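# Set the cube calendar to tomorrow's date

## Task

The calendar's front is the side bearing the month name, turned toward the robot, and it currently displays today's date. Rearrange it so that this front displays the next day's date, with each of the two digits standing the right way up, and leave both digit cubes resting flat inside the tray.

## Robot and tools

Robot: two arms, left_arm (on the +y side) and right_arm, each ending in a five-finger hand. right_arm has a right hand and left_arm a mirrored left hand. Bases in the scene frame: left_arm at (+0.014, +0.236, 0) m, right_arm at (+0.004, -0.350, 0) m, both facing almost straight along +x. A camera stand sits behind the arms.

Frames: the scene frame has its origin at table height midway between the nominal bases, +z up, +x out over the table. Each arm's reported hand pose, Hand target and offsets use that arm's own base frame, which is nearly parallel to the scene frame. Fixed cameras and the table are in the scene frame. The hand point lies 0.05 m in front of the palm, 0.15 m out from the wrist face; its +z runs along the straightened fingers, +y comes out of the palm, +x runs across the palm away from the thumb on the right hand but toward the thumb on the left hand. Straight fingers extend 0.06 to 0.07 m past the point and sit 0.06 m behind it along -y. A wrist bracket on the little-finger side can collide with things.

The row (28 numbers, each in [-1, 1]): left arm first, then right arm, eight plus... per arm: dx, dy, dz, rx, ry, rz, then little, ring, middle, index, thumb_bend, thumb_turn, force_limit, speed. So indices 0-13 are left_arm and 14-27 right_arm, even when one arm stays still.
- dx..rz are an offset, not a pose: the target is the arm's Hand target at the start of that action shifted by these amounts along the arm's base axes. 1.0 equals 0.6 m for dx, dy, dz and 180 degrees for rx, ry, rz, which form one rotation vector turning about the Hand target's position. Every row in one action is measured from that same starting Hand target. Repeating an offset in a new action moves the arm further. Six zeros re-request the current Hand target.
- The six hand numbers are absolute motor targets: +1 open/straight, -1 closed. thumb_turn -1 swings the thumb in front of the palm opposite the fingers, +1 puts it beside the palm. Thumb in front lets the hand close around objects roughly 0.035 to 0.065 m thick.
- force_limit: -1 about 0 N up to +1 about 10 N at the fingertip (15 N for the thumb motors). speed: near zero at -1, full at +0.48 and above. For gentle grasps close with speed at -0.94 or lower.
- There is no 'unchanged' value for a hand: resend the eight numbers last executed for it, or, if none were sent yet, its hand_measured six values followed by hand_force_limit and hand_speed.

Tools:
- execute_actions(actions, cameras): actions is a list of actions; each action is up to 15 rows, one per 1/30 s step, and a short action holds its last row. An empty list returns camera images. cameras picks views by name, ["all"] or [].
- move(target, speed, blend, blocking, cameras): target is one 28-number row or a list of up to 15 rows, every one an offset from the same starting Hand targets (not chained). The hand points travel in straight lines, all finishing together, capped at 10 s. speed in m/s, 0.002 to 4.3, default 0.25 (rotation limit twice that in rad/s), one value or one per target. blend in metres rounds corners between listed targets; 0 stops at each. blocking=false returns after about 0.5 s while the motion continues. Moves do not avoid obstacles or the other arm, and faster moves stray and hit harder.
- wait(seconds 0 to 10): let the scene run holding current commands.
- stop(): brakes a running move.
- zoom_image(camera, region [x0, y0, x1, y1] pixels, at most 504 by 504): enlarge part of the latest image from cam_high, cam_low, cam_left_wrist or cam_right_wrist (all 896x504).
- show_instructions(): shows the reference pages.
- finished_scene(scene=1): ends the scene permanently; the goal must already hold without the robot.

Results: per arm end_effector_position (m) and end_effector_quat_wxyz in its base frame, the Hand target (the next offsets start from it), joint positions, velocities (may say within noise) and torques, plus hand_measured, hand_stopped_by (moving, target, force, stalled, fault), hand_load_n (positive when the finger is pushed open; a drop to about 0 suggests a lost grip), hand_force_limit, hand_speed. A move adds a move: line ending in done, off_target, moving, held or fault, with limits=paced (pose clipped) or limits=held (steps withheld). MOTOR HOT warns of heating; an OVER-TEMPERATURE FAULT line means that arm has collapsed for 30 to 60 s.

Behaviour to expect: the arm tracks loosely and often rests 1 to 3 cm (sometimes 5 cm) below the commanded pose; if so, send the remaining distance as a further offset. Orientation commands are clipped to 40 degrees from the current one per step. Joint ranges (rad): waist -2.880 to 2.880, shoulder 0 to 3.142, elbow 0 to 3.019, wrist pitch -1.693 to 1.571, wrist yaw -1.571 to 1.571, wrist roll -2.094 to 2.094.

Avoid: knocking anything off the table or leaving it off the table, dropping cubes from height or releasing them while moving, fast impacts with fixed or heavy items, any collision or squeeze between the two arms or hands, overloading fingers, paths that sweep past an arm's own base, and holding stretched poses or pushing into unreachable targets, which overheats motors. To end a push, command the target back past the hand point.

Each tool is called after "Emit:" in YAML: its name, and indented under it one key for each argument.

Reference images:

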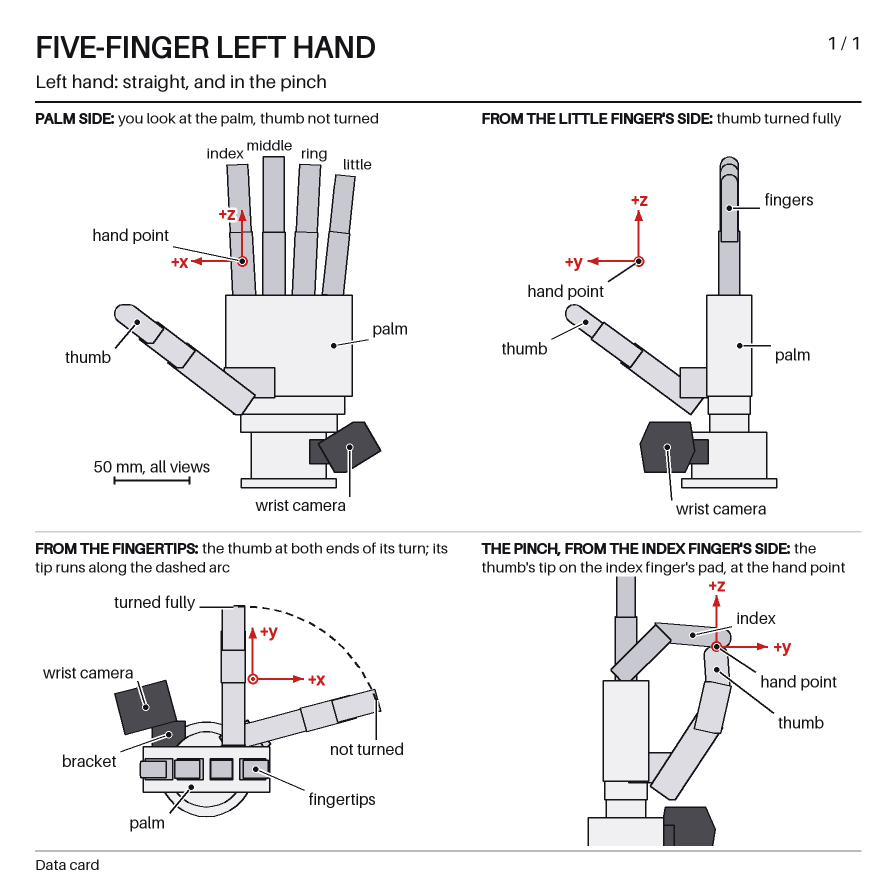

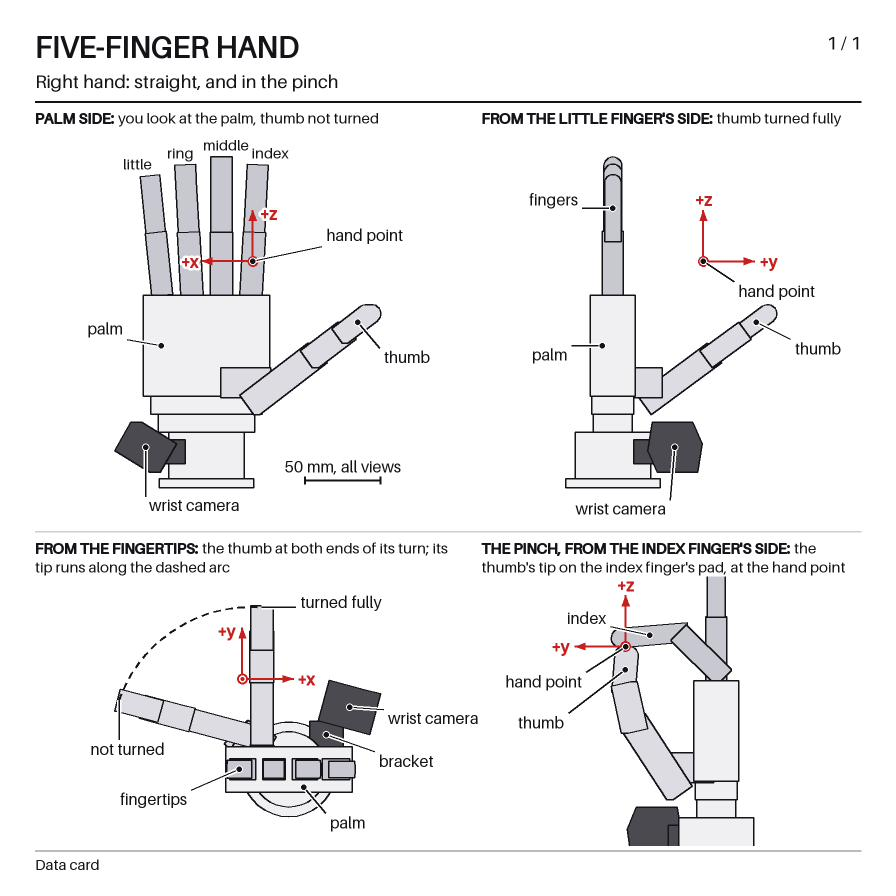

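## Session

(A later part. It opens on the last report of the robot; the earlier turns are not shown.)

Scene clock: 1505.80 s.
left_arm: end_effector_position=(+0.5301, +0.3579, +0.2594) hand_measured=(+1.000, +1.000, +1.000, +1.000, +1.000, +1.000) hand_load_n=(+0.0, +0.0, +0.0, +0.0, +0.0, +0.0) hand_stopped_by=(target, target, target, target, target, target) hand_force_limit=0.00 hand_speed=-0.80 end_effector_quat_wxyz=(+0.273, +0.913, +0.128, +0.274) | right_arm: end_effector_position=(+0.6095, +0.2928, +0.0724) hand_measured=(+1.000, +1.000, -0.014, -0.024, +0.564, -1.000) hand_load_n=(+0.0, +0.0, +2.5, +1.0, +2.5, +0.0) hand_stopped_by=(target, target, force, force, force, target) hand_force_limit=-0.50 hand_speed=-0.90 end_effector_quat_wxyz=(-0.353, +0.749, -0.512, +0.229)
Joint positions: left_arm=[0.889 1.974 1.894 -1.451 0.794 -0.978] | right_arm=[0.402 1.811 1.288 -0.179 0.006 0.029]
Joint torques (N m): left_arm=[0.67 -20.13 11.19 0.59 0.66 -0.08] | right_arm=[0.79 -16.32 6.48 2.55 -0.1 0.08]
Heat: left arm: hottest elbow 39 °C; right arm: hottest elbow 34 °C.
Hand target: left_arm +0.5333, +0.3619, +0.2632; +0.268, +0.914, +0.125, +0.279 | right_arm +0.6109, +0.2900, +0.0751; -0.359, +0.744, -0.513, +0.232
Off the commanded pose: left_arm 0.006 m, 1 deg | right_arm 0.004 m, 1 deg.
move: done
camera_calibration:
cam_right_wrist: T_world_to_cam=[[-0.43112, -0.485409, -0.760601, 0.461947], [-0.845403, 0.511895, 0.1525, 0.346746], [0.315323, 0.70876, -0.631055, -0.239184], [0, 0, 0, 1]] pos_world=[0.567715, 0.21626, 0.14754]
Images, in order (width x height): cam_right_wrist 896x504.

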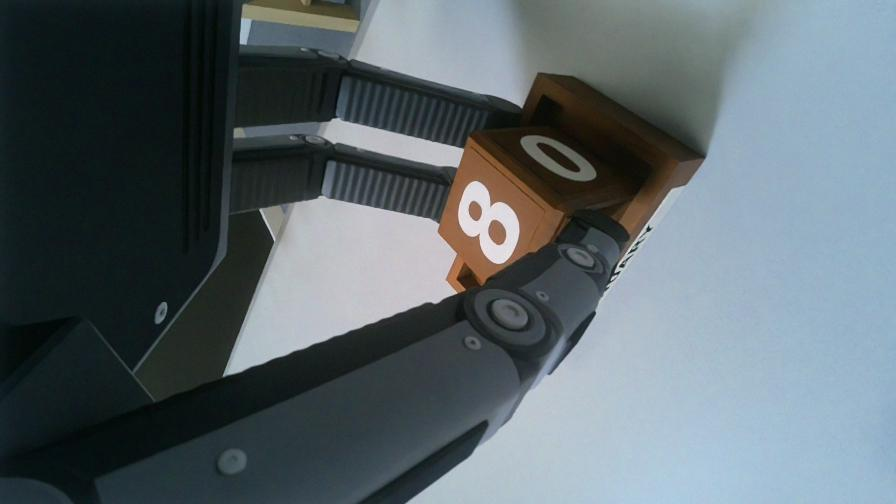

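Emit:
zoom_image:
  camera: "cam_right_wrist"
  region: [430, 60, 710, 300]

Emit:
zoom_image:
  camera: "cam_right_wrist"
  region: [520, 60, 720, 260]

Scaled by 1.800 from the camera's 896x504 image, which has a finer 1280x720 frame.

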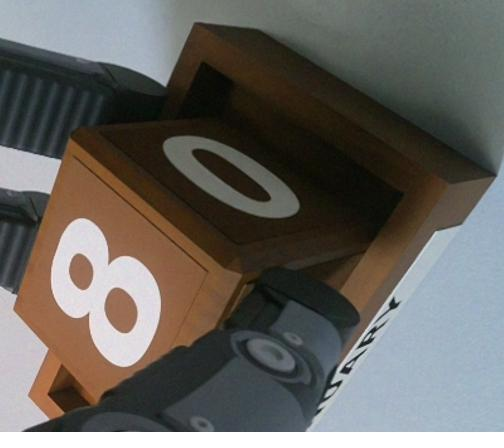

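Scaled by 2.520 from the camera's 896x504 image, which has a finer 1280x720 frame.

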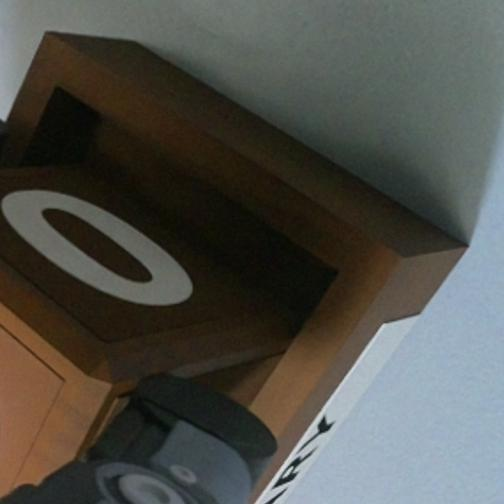

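Emit:
move:
  target: [0,0,0,0,0,0,1,1,1,1,1,1,0,-0.8, 0.002,-0.003,-0.013,0,0,0,1,1,-0.2,-0.2,0.1,-1,-0.5,-0.9]
  speed: 0.03
  cameras: ["cam_right_wrist"]

Scene clock: 1520.60 s.
left_arm: end_effector_position=(+0.5301, +0.3579, +0.2594) hand_measured=(+1.000, +1.000, +1.000, +1.000, +1.000, +1.000) hand_load_n=(+0.0, +0.0, +0.0, +0.0, +0.0, +0.0) hand_stopped_by=(target, target, target, target, target, target) hand_force_limit=0.00 hand_speed=-0.80 end_effector_quat_wxyz=(+0.273, +0.913, +0.128, +0.274) | right_arm: end_effector_position=(+0.6098, +0.2932, +0.0714) hand_measured=(+1.000, +1.000, -0.014, -0.024, +0.564, -1.000) hand_load_n=(+0.0, +0.0, +1.5, +0.5, +2.5, -0.5) hand_stopped_by=(target, target, force, force, force, target) hand_force_limit=-0.50 hand_speed=-0.90 end_effector_quat_wxyz=(-0.357, +0.747, -0.511, +0.231)
Joint positions: left_arm=[0.889 1.974 1.894 -1.451 0.794 -0.978] | right_arm=[0.402 1.811 1.28 -0.161 0.004 0.029]
Joint torques (N m): left_arm=[0.5 -20.42 11.21 0.53 0.66 -0.09] | right_arm=[0.21 -15.5 6.39 2.51 -0.12 0.09]
Heat: left arm: hottest elbow 39 °C; right arm: hottest elbow 34 °C.
Hand target: left_arm +0.5333, +0.3619, +0.2632; +0.268, +0.914, +0.125, +0.279 | right_arm +0.6121, +0.2883, +0.0673; -0.359, +0.744, -0.513, +0.232
Off the commanded pose: left_arm 0.006 m, 1 deg | right_arm 0.007 m, 0 deg.
move: done
camera_calibration:
cam_right_wrist: T_world_to_cam=[[-0.42416, -0.482079, -0.766609, 0.456819], [-0.847476, 0.509668, 0.148401, 0.349175], [0.319175, 0.712628, -0.624731, -0.244168], [0, 0, 0, 1]] pos_world=[0.567614, 0.21626, 0.145844]
Images, in order (width x height): cam_right_wrist 896x504.

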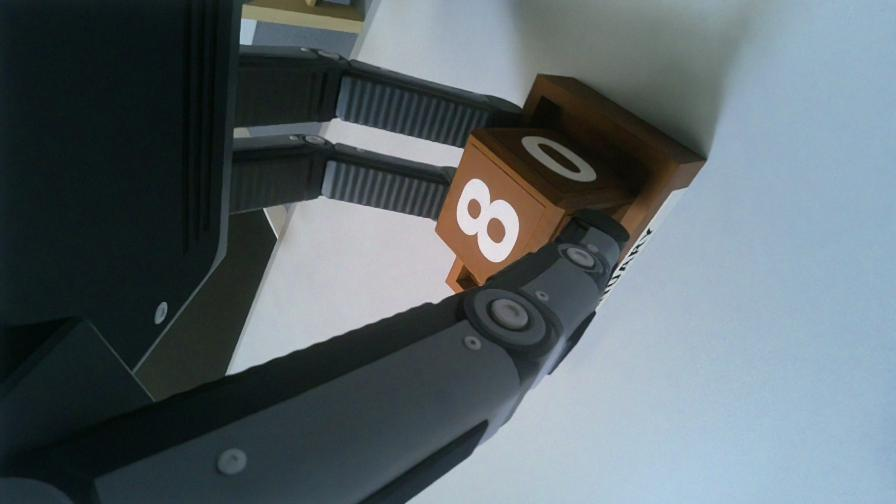

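Emit:
zoom_image:
  camera: "cam_right_wrist"
  region: [430, 60, 710, 300]

Scaled by 1.800 from the camera's 896x504 image, which has a finer 1280x720 frame.

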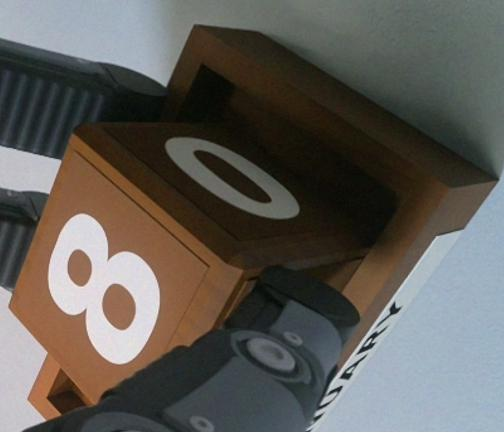

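Emit:
move:
  target: [0,0,0,0,0,0,1,1,1,1,1,1,0,-0.8, 0,0,-0.01,0,0,0,1,1,-0.2,-0.2,0.1,-1,-0.5,-0.9]
  speed: 0.03
  cameras: ["cam_right_wrist"]

Scene clock: 1534.57 s.
left_arm: end_effector_position=(+0.5301, +0.3579, +0.2594) hand_measured=(+1.000, +1.000, +1.000, +1.000, +1.000, +1.000) hand_load_n=(+0.0, +0.0, +0.0, +0.0, +0.0, +0.0) hand_stopped_by=(target, target, target, target, target, target) hand_force_limit=0.00 hand_speed=-0.80 end_effector_quat_wxyz=(+0.273, +0.913, +0.128, +0.274) | right_arm: end_effector_position=(+0.6106, +0.2936, +0.0711) hand_measured=(+1.000, +1.000, -0.014, -0.024, +0.564, -1.000) hand_load_n=(+0.0, -0.5, +1.5, +0.5, +2.5, -0.5) hand_stopped_by=(target, target, force, force, force, target) hand_force_limit=-0.50 hand_speed=-0.90 end_effector_quat_wxyz=(-0.360, +0.746, -0.510, +0.233)
Joint positions: left_arm=[0.889 1.974 1.894 -1.451 0.794 -0.978] | right_arm=[0.402 1.811 1.274 -0.147 0.004 0.029]
Joint torques (N m): left_arm=[0.73 -20.6 11.25 0.51 0.69 -0.11] | right_arm=[0.73 -15.38 6.35 2.52 -0.11 0.08]
Heat: left arm: hottest elbow 39 °C; right arm: hottest elbow 34 °C.
Hand target: left_arm +0.5333, +0.3619, +0.2632; +0.268, +0.914, +0.125, +0.279 | right_arm +0.6121, +0.2882, +0.0613; -0.359, +0.744, -0.513, +0.232
Off the commanded pose: left_arm 0.006 m, 1 deg | right_arm 0.011 m, 0 deg.
move: off_target (right_arm)
camera_calibration:
cam_right_wrist: T_world_to_cam=[[-0.417696, -0.479251, -0.771912, 0.452625], [-0.848691, 0.509155, 0.143126, 0.351058], [0.32443, 0.714898, -0.619408, -0.249102], [0, 0, 0, 1]] pos_world=[0.567815, 0.216261, 0.144845]
Images, in order (width x height): cam_right_wrist 896x504.

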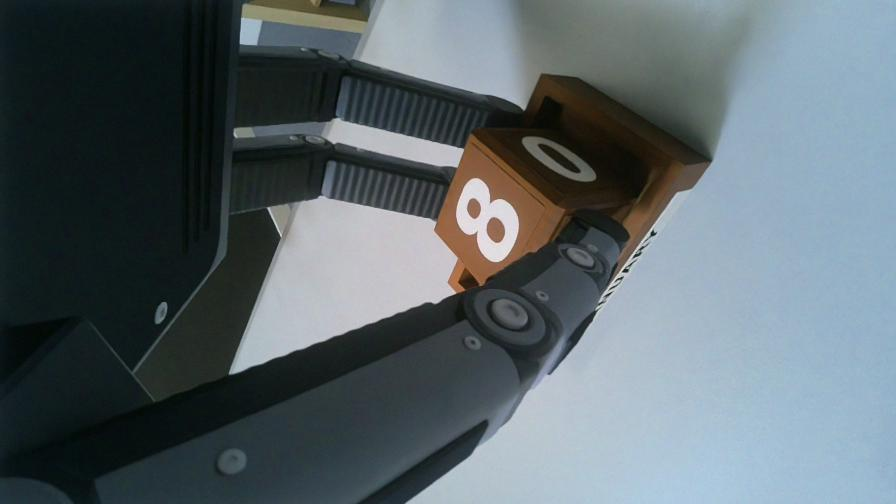

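Emit:
zoom_image:
  camera: "cam_right_wrist"
  region: [430, 60, 710, 300]

Emit:
zoom_image:
  camera: "cam_right_wrist"
  region: [500, 60, 720, 220]

Scaled by 1.800 from the camera's 896x504 image, which has a finer 1280x720 frame.

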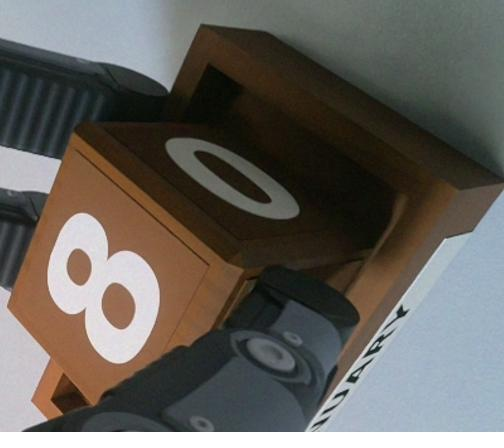

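Scaled by 2.291 from the camera's 896x504 image, which has a finer 1280x720 frame.

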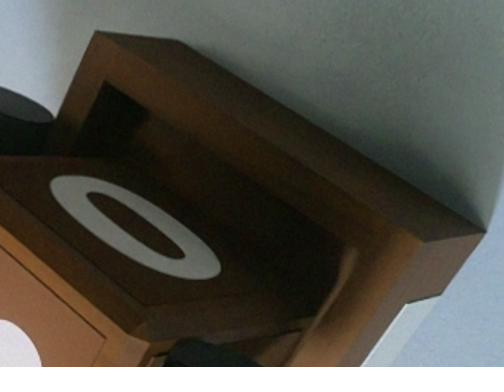

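Emit:
move:
  target:
    - [0,0,0,0,0,0,1,1,1,1,1,1,0,-0.8, 0,0,0.012,0,0,0,1,1,-0.2,-0.2,0.1,-1,-0.5,-0.9]
    - [0,0,0,0,0,0,1,1,1,1,1,1,0,-0.8, 0,0,0.012,0,0,0,1,1,0.12,0.12,0.66,-1,-0.5,-0.9]
  speed: 0.03
  cameras: ["cam_right_wrist"]

Scene clock: 1543.10 s.
left_arm: end_effector_position=(+0.5301, +0.3579, +0.2594) hand_measured=(+1.000, +1.000, +1.000, +1.000, +1.000, +1.000) hand_load_n=(+0.0, +0.0, +0.0, +0.0, +0.0, +0.0) hand_stopped_by=(target, target, target, target, target, target) hand_force_limit=0.00 hand_speed=-0.80 end_effector_quat_wxyz=(+0.273, +0.913, +0.128, +0.274) | right_arm: end_effector_position=(+0.6106, +0.2937, +0.0712) hand_measured=(+1.000, +1.000, +0.120, +0.120, +0.660, -1.000) hand_load_n=(+0.0, +0.0, +0.0, +0.0, +0.0, +0.0) hand_stopped_by=(target, target, target, target, target, target) hand_force_limit=-0.50 hand_speed=-0.90 end_effector_quat_wxyz=(-0.361, +0.745, -0.510, +0.233)
Joint positions: left_arm=[0.889 1.974 1.894 -1.451 0.794 -0.978] | right_arm=[0.402 1.811 1.274 -0.146 0.003 0.029]
Joint torques (N m): left_arm=[0.26 -20.66 11.17 0.55 0.64 -0.08] | right_arm=[0.62 -15.33 6.95 1.84 -0.11 0.06]
Heat: left arm: hottest elbow 39 °C; right arm: hottest elbow 34 °C.
Hand target: left_arm +0.5333, +0.3619, +0.2632; +0.268, +0.914, +0.125, +0.279 | right_arm +0.6121, +0.2883, +0.0686; -0.359, +0.744, -0.513, +0.232
Off the commanded pose: left_arm 0.006 m, 1 deg | right_arm 0.006 m, 0 deg.
move: done
camera_calibration:
cam_right_wrist: T_world_to_cam=[[-0.417315, -0.479139, -0.772188, 0.452472], [-0.848882, 0.508868, 0.143012, 0.351194], [0.324419, 0.715178, -0.619091, -0.249273], [0, 0, 0, 1]] pos_world=[0.567815, 0.216361, 0.144846]
Images, in order (width x height): cam_right_wrist 896x504.

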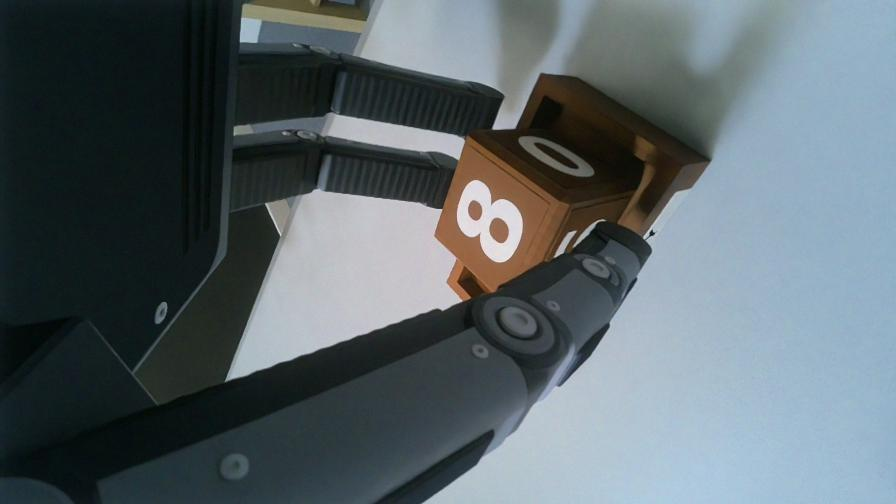

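Emit:
move:
  target: [0,0,0,0,0,0,1,1,1,1,1,1,0,-0.8, 0,0,0,0,0,0,1,1,0.45,0.45,0.85,-1,-0.5,-0.75]
  speed: 0.03
  cameras: ["cam_right_wrist"]

Emit:
zoom_image:
  camera: "cam_right_wrist"
  region: [430, 60, 710, 300]

Scene clock: 1547.47 s.
left_arm: end_effector_position=(+0.5301, +0.3579, +0.2594) hand_measured=(+1.000, +1.000, +1.000, +1.000, +1.000, +1.000) hand_load_n=(+0.0, +0.0, +0.0, +0.0, +0.0, +0.0) hand_stopped_by=(target, target, target, target, target, target) hand_force_limit=0.00 hand_speed=-0.80 end_effector_quat_wxyz=(+0.273, +0.913, +0.128, +0.274) | right_arm: end_effector_position=(+0.6106, +0.2937, +0.0712) hand_measured=(+1.000, +1.000, +0.450, +0.450, +0.850, -1.000) hand_load_n=(+0.0, +0.0, +0.0, +0.0, +0.0, +0.0) hand_stopped_by=(target, target, target, target, target, target) hand_force_limit=-0.50 hand_speed=-0.75 end_effector_quat_wxyz=(-0.361, +0.745, -0.510, +0.233)
Joint positions: left_arm=[0.889 1.974 1.894 -1.451 0.794 -0.978] | right_arm=[0.402 1.811 1.274 -0.146 0.003 0.029]
Joint torques (N m): left_arm=[0.32 -20.48 11.22 0.62 0.66 -0.08] | right_arm=[0.97 -16.21 6.91 1.74 -0.07 0.08]
Heat: left arm: hottest elbow 39 °C; right arm: hottest elbow 34 °C.
Hand target: left_arm +0.5333, +0.3619, +0.2632; +0.268, +0.914, +0.125, +0.279 | right_arm +0.6121, +0.2883, +0.0686; -0.359, +0.744, -0.513, +0.232
Off the commanded pose: left_arm 0.006 m, 1 deg | right_arm 0.006 m, 0 deg.
move: done
camera_calibration:
cam_right_wrist: T_world_to_cam=[[-0.417315, -0.479139, -0.772188, 0.452472], [-0.848882, 0.508868, 0.143012, 0.351194], [0.324419, 0.715178, -0.619091, -0.249273], [0, 0, 0, 1]] pos_world=[0.567815, 0.216361, 0.144846]
Images, in order (width x height): cam_right_wrist 896x504.

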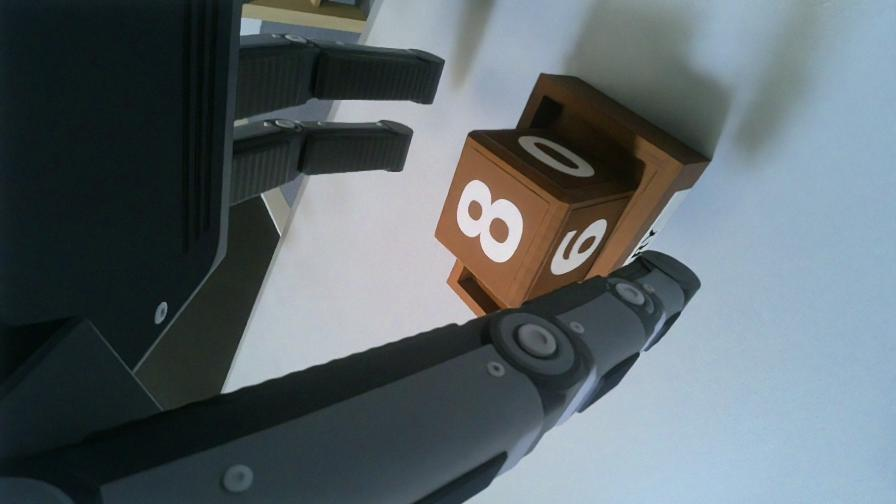

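Scaled by 1.800 from the camera's 896x504 image, which has a finer 1280x720 frame.

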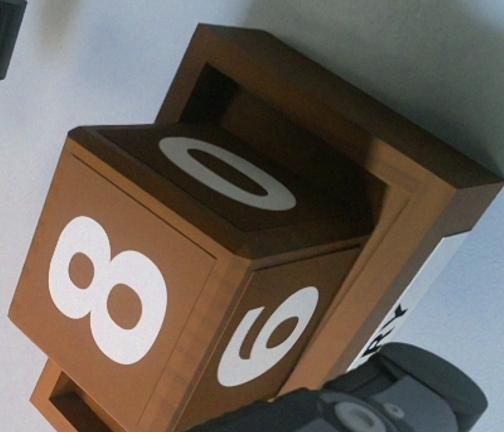

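Emit:
move:
  target: [0,0,0,0,0,0,1,1,1,1,1,1,0,-0.8, 0.0,0.005,0.16,0,0,0,1,1,0.45,0.45,0.85,-1,-0.5,-0.75]
  speed: 0.08
  cameras: ["cam_right_wrist"]

Emit:
zoom_image:
  camera: "cam_right_wrist"
  region: [430, 60, 710, 300]

Scene clock: 1555.43 s.
left_arm: end_effector_position=(+0.5301, +0.3579, +0.2594) hand_measured=(+1.000, +1.000, +1.000, +1.000, +1.000, +1.000) hand_load_n=(+0.0, +0.0, +0.0, +0.0, +0.0, +0.0) hand_stopped_by=(target, target, target, target, target, target) hand_force_limit=0.00 hand_speed=-0.80 end_effector_quat_wxyz=(+0.273, +0.913, +0.128, +0.274) | right_arm: end_effector_position=(+0.5949, +0.2870, +0.1310) hand_measured=(+1.000, +1.000, +0.450, +0.450, +0.850, -1.000) hand_load_n=(+0.0, +0.0, +0.0, +0.0, +0.0, +0.0) hand_stopped_by=(target, target, target, target, target, target) hand_force_limit=-0.50 hand_speed=-0.75 end_effector_quat_wxyz=(-0.339, +0.755, -0.516, +0.219)
Joint positions: left_arm=[0.889 1.974 1.894 -1.451 0.794 -0.978] | right_arm=[0.402 1.721 1.349 -0.367 0.003 0.029]
Joint velocities: left_arm=[-0.015 -0.005 0.046 -0.007 0.037 -0.037] | right_arm=[within noise]
Joint torques (N m): left_arm=[0.56 -20.37 11.22 0.54 0.67 -0.09] | right_arm=[1.44 -15.91 11.64 1.24 0.09 0.11]
Heat: left arm: hottest elbow 39 °C; right arm: hottest elbow 34 °C.
Hand target: left_arm +0.5333, +0.3619, +0.2632; +0.268, +0.914, +0.125, +0.279 | right_arm +0.6120, +0.2912, +0.1642; -0.359, +0.745, -0.513, +0.232
Off the commanded pose: left_arm 0.006 m, 1 deg | right_arm 0.038 m, 3 deg.
move: off_target (right_arm)
camera_calibration:
cam_right_wrist: T_world_to_cam=[[-0.456555, -0.495866, -0.738698, 0.512745], [-0.840636, 0.512327, 0.175648, 0.32257], [0.291356, 0.701169, -0.650748, -0.174516], [0, 0, 0, 1]] pos_world=[0.556106, 0.211357, 0.208538]
Images, in order (width x height): cam_right_wrist 896x504.

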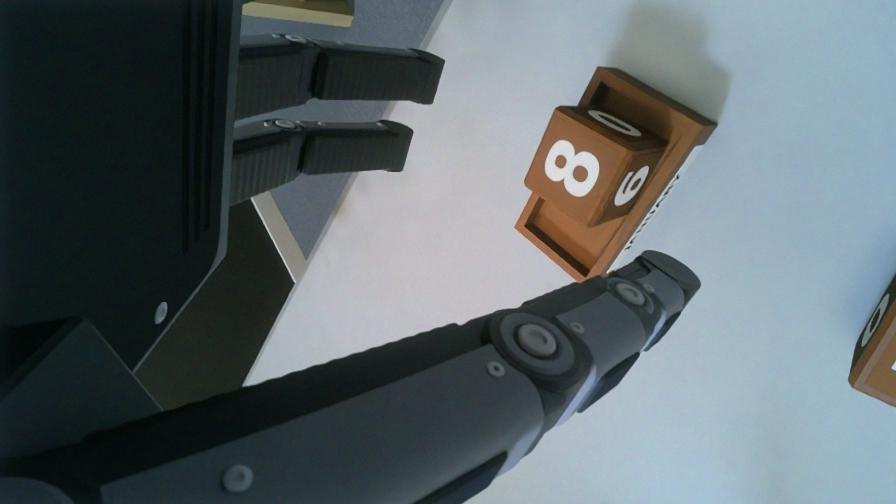

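Scaled by 1.800 from the camera's 896x504 image, which has a finer 1280x720 frame.

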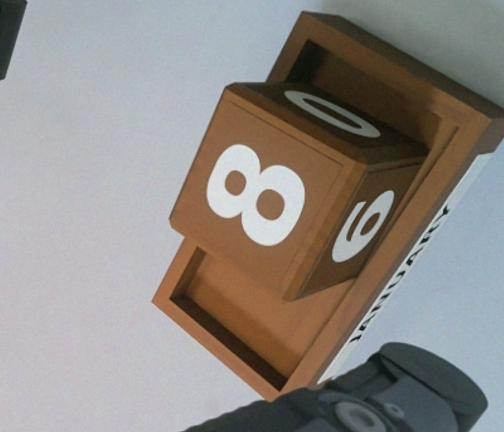

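Emit:
zoom_image:
  camera: "cam_right_wrist"
  region: [500, 50, 740, 290]

Scaled by 2.100 from the camera's 896x504 image, which has a finer 1280x720 frame.

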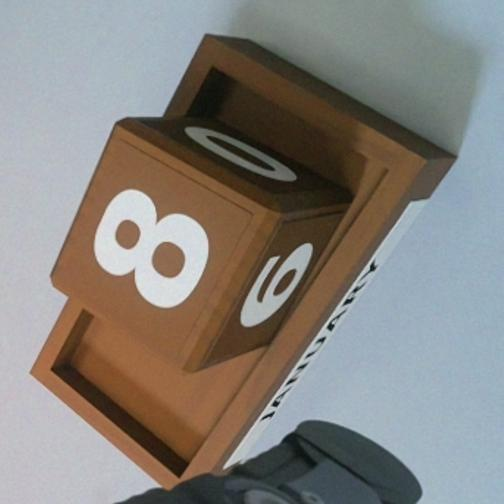

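Emit:
execute_actions:
  actions: []

Emit:
zoom_image:
  camera: "cam_low"
  region: [380, 260, 440, 320]

Emit:
zoom_image:
  camera: "cam_high"
  region: [330, 200, 390, 260]

Scene clock: 1582.23 s.
left_arm: end_effector_position=(+0.5301, +0.3579, +0.2594) hand_measured=(+1.000, +1.000, +1.000, +1.000, +1.000, +1.000) hand_load_n=(+0.0, +0.0, +0.0, +0.0, +0.0, +0.0) hand_stopped_by=(target, target, target, target, target, target) hand_force_limit=0.00 hand_speed=-0.80 end_effector_quat_wxyz=(+0.273, +0.913, +0.128, +0.274) | right_arm: end_effector_position=(+0.5949, +0.2870, +0.1310) hand_measured=(+1.000, +1.000, +0.450, +0.450, +0.850, -1.000) hand_load_n=(+0.0, +0.0, +0.0, +0.0, +0.0, +0.0) hand_stopped_by=(target, target, target, target, target, target) hand_force_limit=-0.50 hand_speed=-0.75 end_effector_quat_wxyz=(-0.339, +0.755, -0.516, +0.219)
Joint positions: left_arm=[0.889 1.974 1.894 -1.451 0.794 -0.978] | right_arm=[0.402 1.721 1.349 -0.367 0.003 0.029]
Joint velocities: within noise
Joint torques (N m): left_arm=[0.62 -20.42 11.21 0.58 0.67 -0.08] | right_arm=[1.32 -16.09 11.75 1.18 0.06 0.12]
Heat: left arm: hottest elbow 39 °C; right arm: hottest elbow 37 °C.
Hand target: left_arm +0.5333, +0.3619, +0.2632; +0.268, +0.914, +0.125, +0.279 | right_arm +0.6120, +0.2912, +0.1642; -0.359, +0.744, -0.513, +0.232
Off the commanded pose: left_arm 0.006 m, 1 deg | right_arm 0.038 m, 3 deg.
camera_calibration:
cam_right_wrist: T_world_to_cam=[[-0.456555, -0.495866, -0.738698, 0.512745], [-0.840636, 0.512327, 0.175648, 0.32257], [0.291356, 0.701169, -0.650748, -0.174516], [0, 0, 0, 1]] pos_world=[0.556106, 0.211357, 0.208538]

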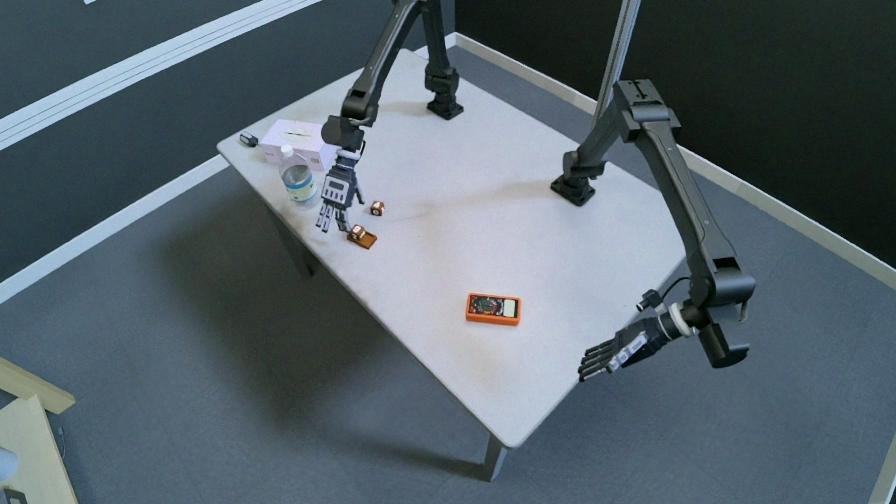

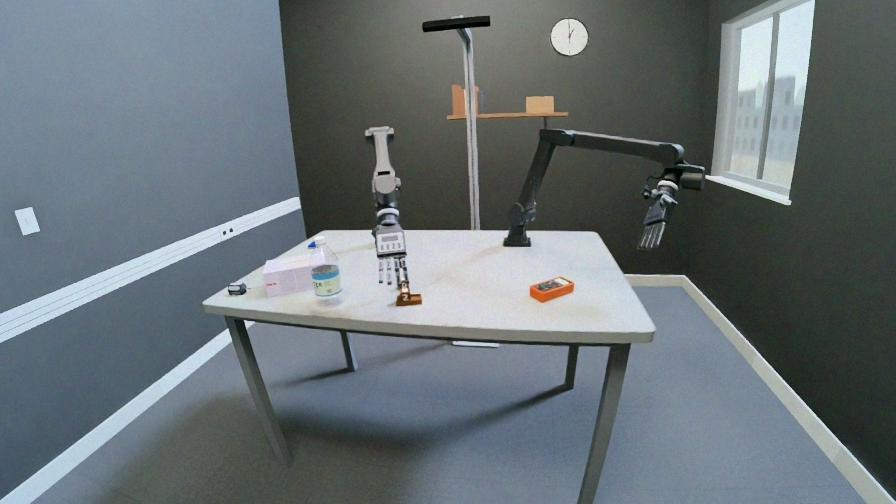

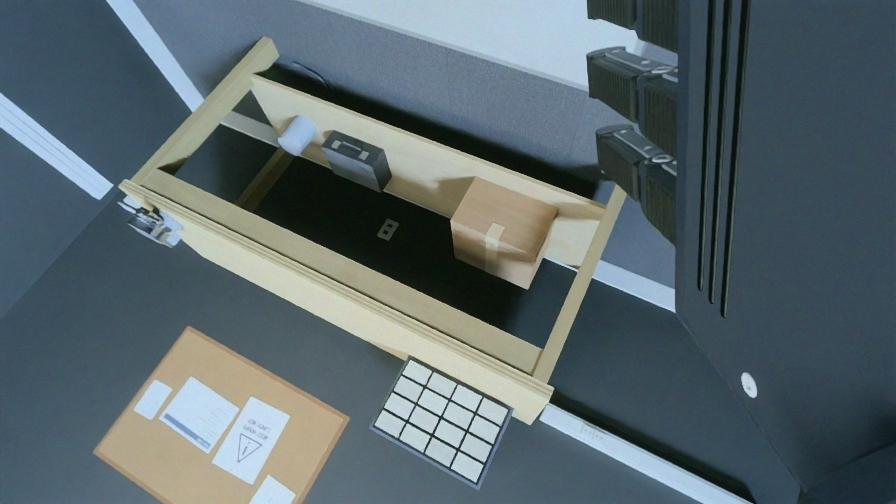

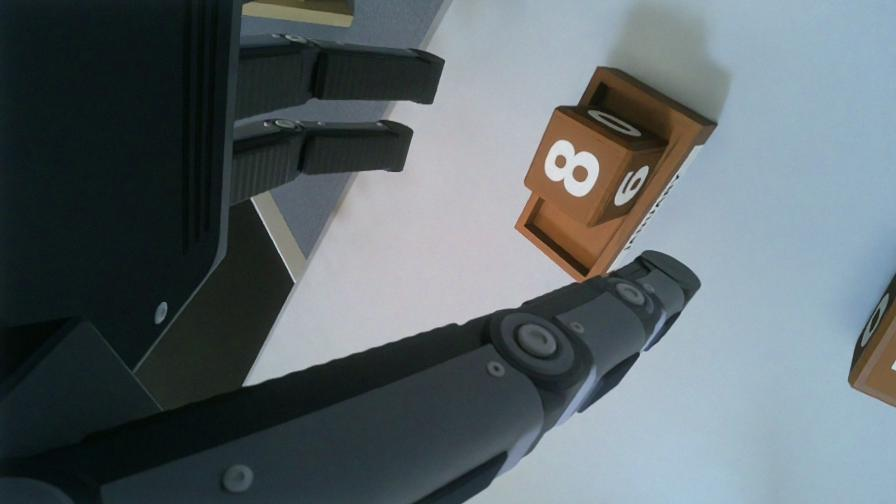

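Scaled by 8.400 from the camera's 896x504 image, which has a finer 1280x720 frame.

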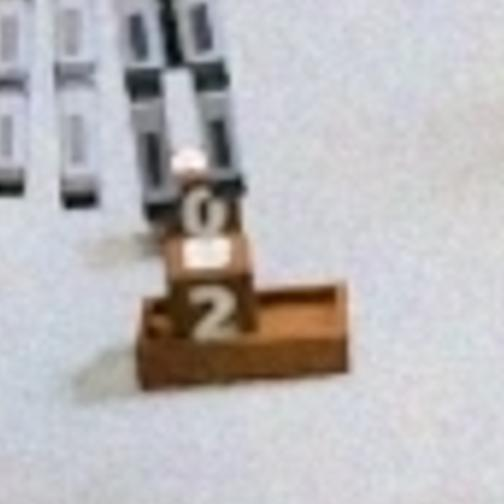

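Scaled by 8.400 from the camera's 896x504 image, which has a finer 1280x720 frame.

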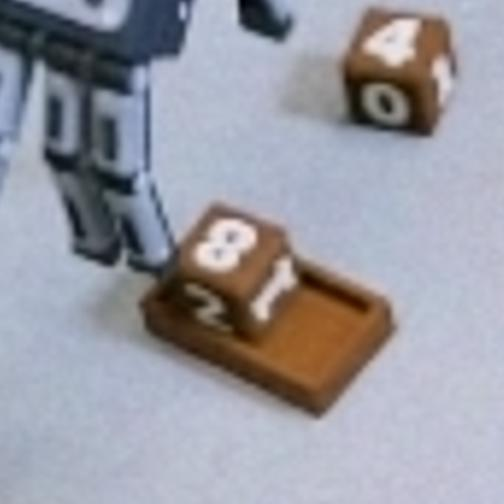

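Emit:
move:
  target: [0,0,0,0,0,0,1,1,1,1,1,1,0,-0.8, 0,-0.005,-0.125,0,0,0,1,1,0.45,0.45,0.85,-1,-0.5,-0.75]
  speed: 0.08
  cameras: ["cam_right_wrist"]

Scene clock: 1595.77 s.
left_arm: end_effector_position=(+0.5301, +0.3579, +0.2594) hand_measured=(+1.000, +1.000, +1.000, +1.000, +1.000, +1.000) hand_load_n=(+0.0, +0.0, +0.0, +0.0, +0.0, +0.0) hand_stopped_by=(target, target, target, target, target, target) hand_force_limit=0.00 hand_speed=-0.80 end_effector_quat_wxyz=(+0.273, +0.913, +0.128, +0.274) | right_arm: end_effector_position=(+0.6069, +0.2921, +0.0941) hand_measured=(+1.000, +1.000, +0.450, +0.450, +0.850, -1.000) hand_load_n=(+0.0, +0.0, +0.0, +0.0, +0.0, +0.0) hand_stopped_by=(target, target, target, target, target, target) hand_force_limit=-0.50 hand_speed=-0.75 end_effector_quat_wxyz=(-0.356, +0.748, -0.511, +0.230)
Joint positions: left_arm=[0.889 1.974 1.894 -1.451 0.794 -0.978] | right_arm=[0.402 1.776 1.298 -0.218 0.003 0.029]
Joint torques (N m): left_arm=[0.73 -20.42 11.22 0.64 0.66 -0.09] | right_arm=[0.5 -13.8 7.08 2.51 -0.05 0.06]
Heat: left arm: hottest elbow 39 °C; right arm: hottest elbow 38 °C.
Hand target: left_arm +0.5333, +0.3619, +0.2632; +0.268, +0.914, +0.125, +0.279 | right_arm +0.6120, +0.2882, +0.0893; -0.359, +0.744, -0.513, +0.232
Off the commanded pose: left_arm 0.006 m, 1 deg | right_arm 0.008 m, 1 deg.
move: done
camera_calibration:
cam_right_wrist: T_world_to_cam=[[-0.425944, -0.482836, -0.765141, 0.473545], [-0.847256, 0.50953, 0.150122, 0.343678], [0.317378, 0.712214, -0.626117, -0.22694], [0, 0, 0, 1]] pos_world=[0.564913, 0.21516, 0.168644]
Images, in order (width x height): cam_right_wrist 896x504.

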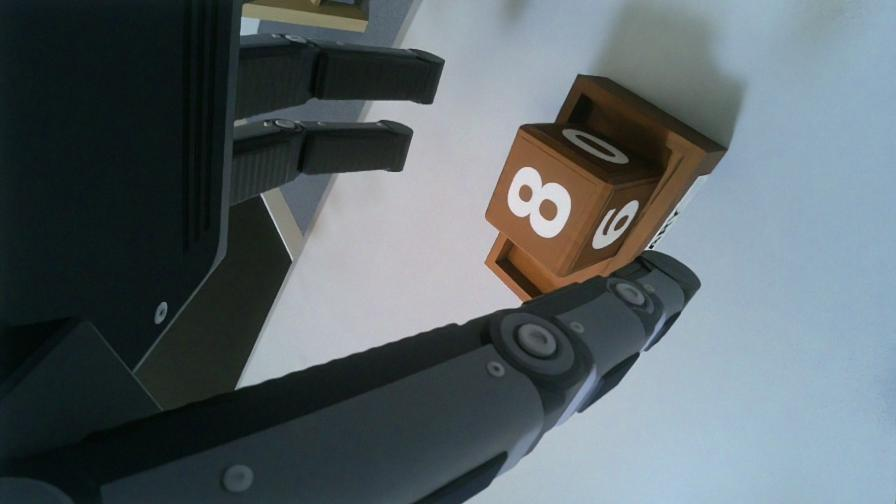

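Emit:
move:
  target: [0,0,0,0,0,0,1,1,1,1,1,1,0,-0.8, 0.003,0,-0.032,0,0,0,1,1,0.45,0.45,0.85,-1,-0.5,-0.75]
  speed: 0.05
  cameras: ["cam_right_wrist"]

Scene clock: 1603.00 s.
left_arm: end_effector_position=(+0.5301, +0.3579, +0.2594) hand_measured=(+1.000, +1.000, +1.000, +1.000, +1.000, +1.000) hand_load_n=(+0.0, +0.0, +0.0, +0.0, +0.0, +0.0) hand_stopped_by=(target, target, target, target, target, target) hand_force_limit=0.00 hand_speed=-0.80 end_effector_quat_wxyz=(+0.273, +0.913, +0.128, +0.274) | right_arm: end_effector_position=(+0.6094, +0.2930, +0.0776) hand_measured=(+1.000, +1.000, +0.450, +0.450, +0.850, -1.000) hand_load_n=(+0.0, +0.0, +0.0, +0.0, +0.0, +0.0) hand_stopped_by=(target, target, target, target, target, target) hand_force_limit=-0.50 hand_speed=-0.75 end_effector_quat_wxyz=(-0.358, +0.747, -0.511, +0.231)
Joint positions: left_arm=[0.889 1.974 1.894 -1.451 0.794 -0.978] | right_arm=[0.401 1.802 1.283 -0.173 0.002 0.029]
Joint torques (N m): left_arm=[0.56 -20.84 11.21 0.57 0.67 -0.08] | right_arm=[1.03 -14.27 6.89 2.59 -0.08 0.07]
Heat: left arm: hottest elbow 39 °C; right arm: hottest elbow 37 °C.
Hand target: left_arm +0.5333, +0.3619, +0.2632; +0.268, +0.914, +0.125, +0.279 | right_arm +0.6140, +0.2883, +0.0704; -0.359, +0.744, -0.513, +0.232
Off the commanded pose: left_arm 0.006 m, 1 deg | right_arm 0.010 m, 0 deg.
move: done
camera_calibration:
cam_right_wrist: T_world_to_cam=[[-0.422787, -0.481155, -0.767946, 0.460162], [-0.847943, 0.50904, 0.147891, 0.348557], [0.319757, 0.713701, -0.623207, -0.240829], [0, 0, 0, 1]] pos_world=[0.567113, 0.21586, 0.151745]
Images, in order (width x height): cam_right_wrist 896x504.

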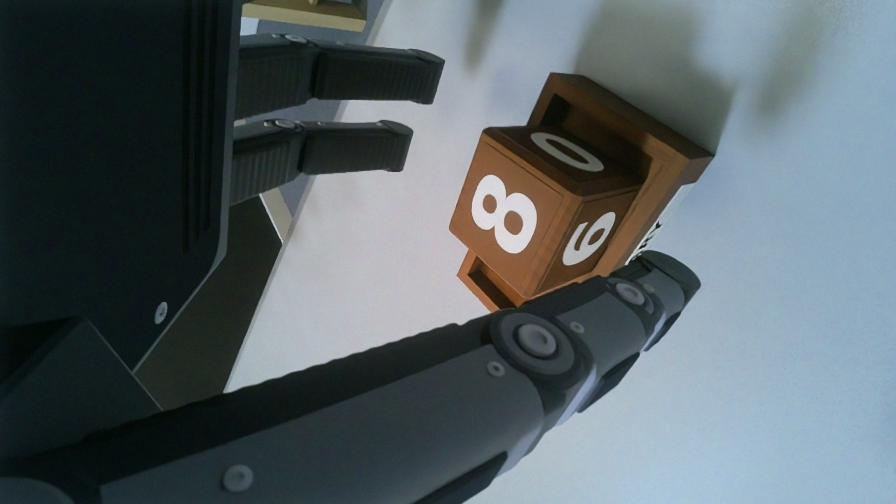

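Emit:
move:
  target:
    - [0,0,0,0,0,0,1,1,1,1,1,1,0,-0.8, 0,0,-0.011,0,0,0,1,1,0.45,0.45,0.85,-1,-0.5,-0.75]
    - [0,0,0,0,0,0,1,1,1,1,1,1,0,-0.8, 0,0,-0.011,0,0,0,1,1,-0.2,-0.2,0.1,-1,-0.7,-0.9]
  speed: 0.05
  cameras: ["cam_right_wrist"]

Scene clock: 1613.33 s.
left_arm: end_effector_position=(+0.5301, +0.3579, +0.2594) hand_measured=(+1.000, +1.000, +1.000, +1.000, +1.000, +1.000) hand_load_n=(+0.0, +0.0, +0.0, +0.0, +0.0, +0.0) hand_stopped_by=(target, target, target, target, target, target) hand_force_limit=0.00 hand_speed=-0.80 end_effector_quat_wxyz=(+0.273, +0.913, +0.128, +0.274) | right_arm: end_effector_position=(+0.6101, +0.2934, +0.0734) hand_measured=(+1.000, +1.000, -0.032, -0.060, +0.598, -1.000) hand_load_n=(+0.0, +0.0, +1.5, +1.0, +2.5, -1.0) hand_stopped_by=(target, target, force, force, force, target) hand_force_limit=-0.70 hand_speed=-0.90 end_effector_quat_wxyz=(-0.360, +0.746, -0.510, +0.232)
Joint positions: left_arm=[0.889 1.974 1.894 -1.451 0.794 -0.978] | right_arm=[0.401 1.808 1.278 -0.156 0.002 0.029]
Joint torques (N m): left_arm=[0.67 -20.66 11.22 0.61 0.65 -0.1] | right_arm=[0.73 -14.62 6.69 2.67 -0.09 0.11]
Heat: left arm: hottest elbow 39 °C; right arm: hottest elbow 36 °C.
Hand target: left_arm +0.5333, +0.3619, +0.2632; +0.268, +0.914, +0.125, +0.279 | right_arm +0.6138, +0.2883, +0.0636; -0.359, +0.744, -0.513, +0.232
Off the commanded pose: left_arm 0.006 m, 1 deg | right_arm 0.012 m, 0 deg.
move: off_target (right_arm); target 2's new numbers were sent with right_arm's hand 0.011 m and 0 deg from that target
camera_calibration:
cam_right_wrist: T_world_to_cam=[[-0.419767, -0.479905, -0.770381, 0.455473], [-0.84865, 0.508508, 0.145642, 0.350241], [0.321851, 0.71492, -0.620726, -0.24573], [0, 0, 0, 1]] pos_world=[0.567514, 0.21616, 0.147346]
Images, in order (width x height): cam_right_wrist 896x504.

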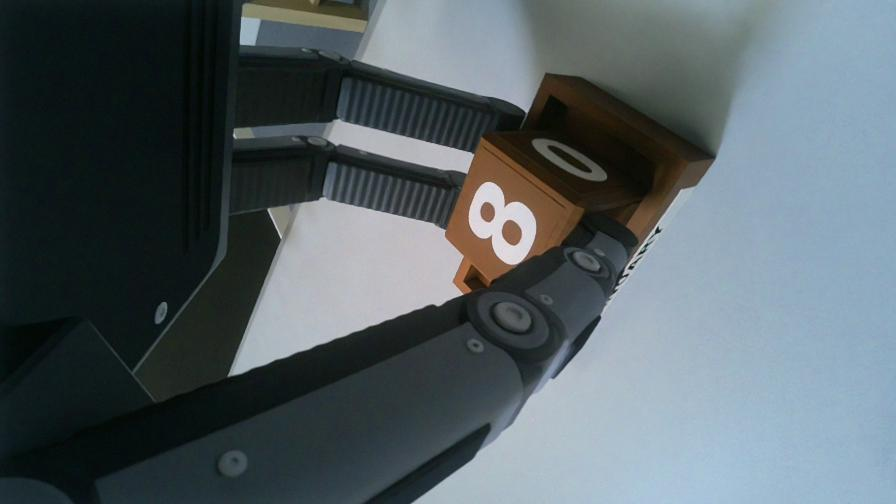

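Emit:
move:
  target: [0,0,0,0,0,0,1,1,1,1,1,1,0,-0.8, 0.006,-0.023,0.005,0,0,-0.02,1,1,-0.2,-0.2,0.1,-1,-0.7,-0.9]
  speed: 0.03
  cameras: ["cam_right_wrist"]

Scene clock: 1618.53 s.
left_arm: end_effector_position=(+0.5301, +0.3579, +0.2594) hand_measured=(+1.000, +1.000, +1.000, +1.000, +1.000, +1.000) hand_load_n=(+0.0, +0.0, +0.0, +0.0, +0.0, +0.0) hand_stopped_by=(target, target, target, target, target, target) hand_force_limit=0.00 hand_speed=-0.80 end_effector_quat_wxyz=(+0.273, +0.913, +0.128, +0.274) | right_arm: end_effector_position=(+0.6150, +0.2840, +0.0727) hand_measured=(+1.000, +1.000, -0.032, -0.060, +0.598, -1.000) hand_load_n=(+0.0, +0.0, +1.0, +1.0, +2.5, -0.5) hand_stopped_by=(target, target, force, force, force, target) hand_force_limit=-0.70 hand_speed=-0.90 end_effector_quat_wxyz=(-0.354, +0.734, -0.527, +0.240)
Joint positions: left_arm=[0.889 1.974 1.894 -1.451 0.794 -0.978] | right_arm=[0.392 1.808 1.276 -0.155 0.031 0.052]
Joint torques (N m): left_arm=[0.62 -20.66 11.22 0.58 0.67 -0.09] | right_arm=[0.26 -15.62 6.23 2.37 0.31 0.14]
Heat: left arm: hottest elbow 40 °C; right arm: hottest elbow 36 °C.
Hand target: left_arm +0.5333, +0.3619, +0.2632; +0.268, +0.914, +0.125, +0.279 | right_arm +0.6175, +0.2745, +0.0667; -0.352, +0.728, -0.536, +0.243
Off the commanded pose: left_arm 0.006 m, 1 deg | right_arm 0.011 m, 1 deg.
move: off_target (right_arm)
camera_calibration:
cam_right_wrist: T_world_to_cam=[[-0.441343, -0.460986, -0.769876, 0.460299], [-0.824321, 0.547276, 0.144857, 0.33346], [0.354557, 0.698556, -0.621537, -0.2565], [0, 0, 0, 1]] pos_world=[0.568972, 0.208877, 0.146644]
Images, in order (width x height): cam_right_wrist 896x504.

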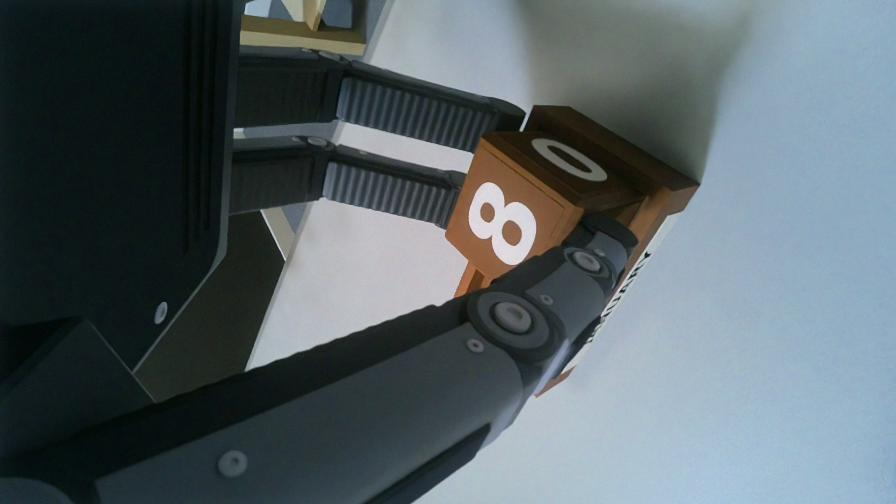

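Emit:
zoom_image:
  camera: "cam_right_wrist"
  region: [500, 80, 720, 240]

Scaled by 2.291 from the camera's 896x504 image, which has a finer 1280x720 frame.

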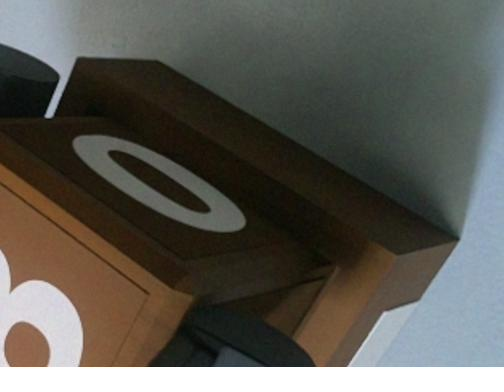

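Emit:
move:
  target:
    - [0,0,0,0,0,0,1,1,1,1,1,1,0,-0.8, 0,0.01,0.003,0,0,0,1,1,-0.2,-0.2,0.1,-1,-0.7,-0.9]
    - [0,0,0,0,0,0,1,1,1,1,1,1,0,-0.8, 0,0.01,0.003,0,0,0,1,1,0.45,0.45,0.85,-1,-0.5,-0.85]
  speed: 0.04
  cameras: ["cam_right_wrist"]

Emit:
zoom_image:
  camera: "cam_right_wrist"
  region: [430, 60, 710, 300]

Scene clock: 1629.20 s.
left_arm: end_effector_position=(+0.5301, +0.3579, +0.2594) hand_measured=(+1.000, +1.000, +1.000, +1.000, +1.000, +1.000) hand_load_n=(+0.0, +0.0, +0.0, +0.0, +0.0, +0.0) hand_stopped_by=(target, target, target, target, target, target) hand_force_limit=0.00 hand_speed=-0.80 end_effector_quat_wxyz=(+0.273, +0.913, +0.128, +0.274) | right_arm: end_effector_position=(+0.6159, +0.2828, +0.0727) hand_measured=(+1.000, +1.000, +0.450, +0.450, +0.850, -1.000) hand_load_n=(+0.0, +0.0, +0.0, +0.0, +0.0, +0.0) hand_stopped_by=(target, target, target, target, target, target) hand_force_limit=-0.50 hand_speed=-0.85 end_effector_quat_wxyz=(-0.352, +0.731, -0.532, +0.242)
Joint positions: left_arm=[0.889 1.974 1.894 -1.451 0.794 -0.978] | right_arm=[0.392 1.808 1.276 -0.155 0.041 0.06]
Joint torques (N m): left_arm=[0.56 -20.31 11.21 0.53 0.68 -0.08] | right_arm=[1.2 -15.74 7.05 2.19 0.2 0.14]
Heat: left arm: hottest elbow 40 °C; right arm: hottest elbow 36 °C.
Hand target: left_arm +0.5333, +0.3619, +0.2632; +0.268, +0.914, +0.125, +0.279 | right_arm +0.6175, +0.2806, +0.0685; -0.352, +0.728, -0.536, +0.243
Off the commanded pose: left_arm 0.006 m, 1 deg | right_arm 0.005 m, 1 deg.
move: done
camera_calibration:
cam_right_wrist: T_world_to_cam=[[-0.447037, -0.454934, -0.77019, 0.462013], [-0.817329, 0.557621, 0.145024, 0.32756], [0.363498, 0.69433, -0.621108, -0.260323], [0, 0, 0, 1]] pos_world=[0.568888, 0.208281, 0.146645]
Images, in order (width x height): cam_right_wrist 896x504.

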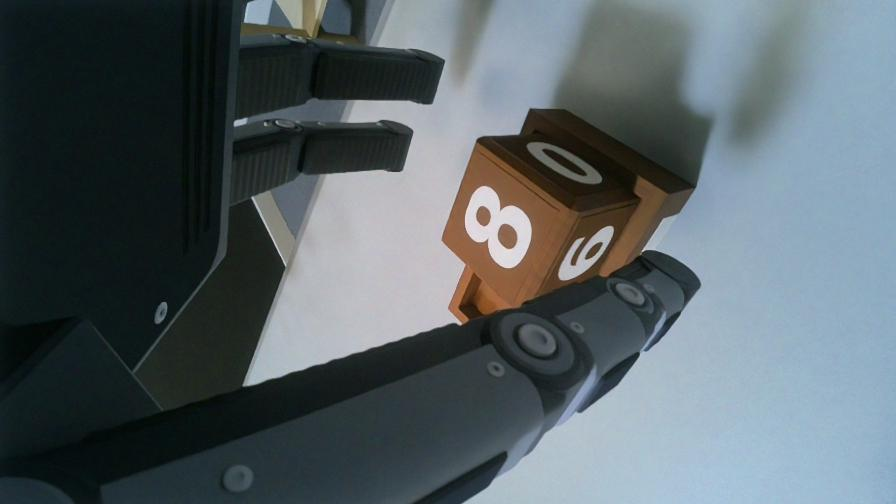

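Scaled by 1.800 from the camera's 896x504 image, which has a finer 1280x720 frame.

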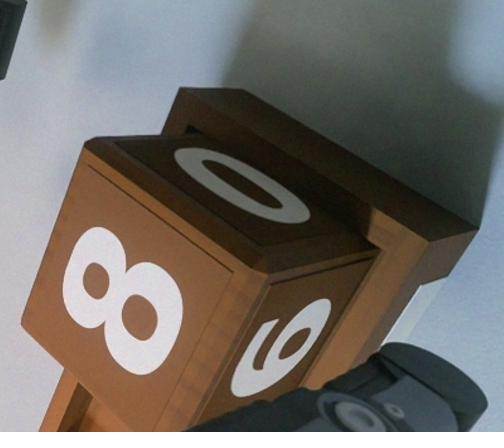

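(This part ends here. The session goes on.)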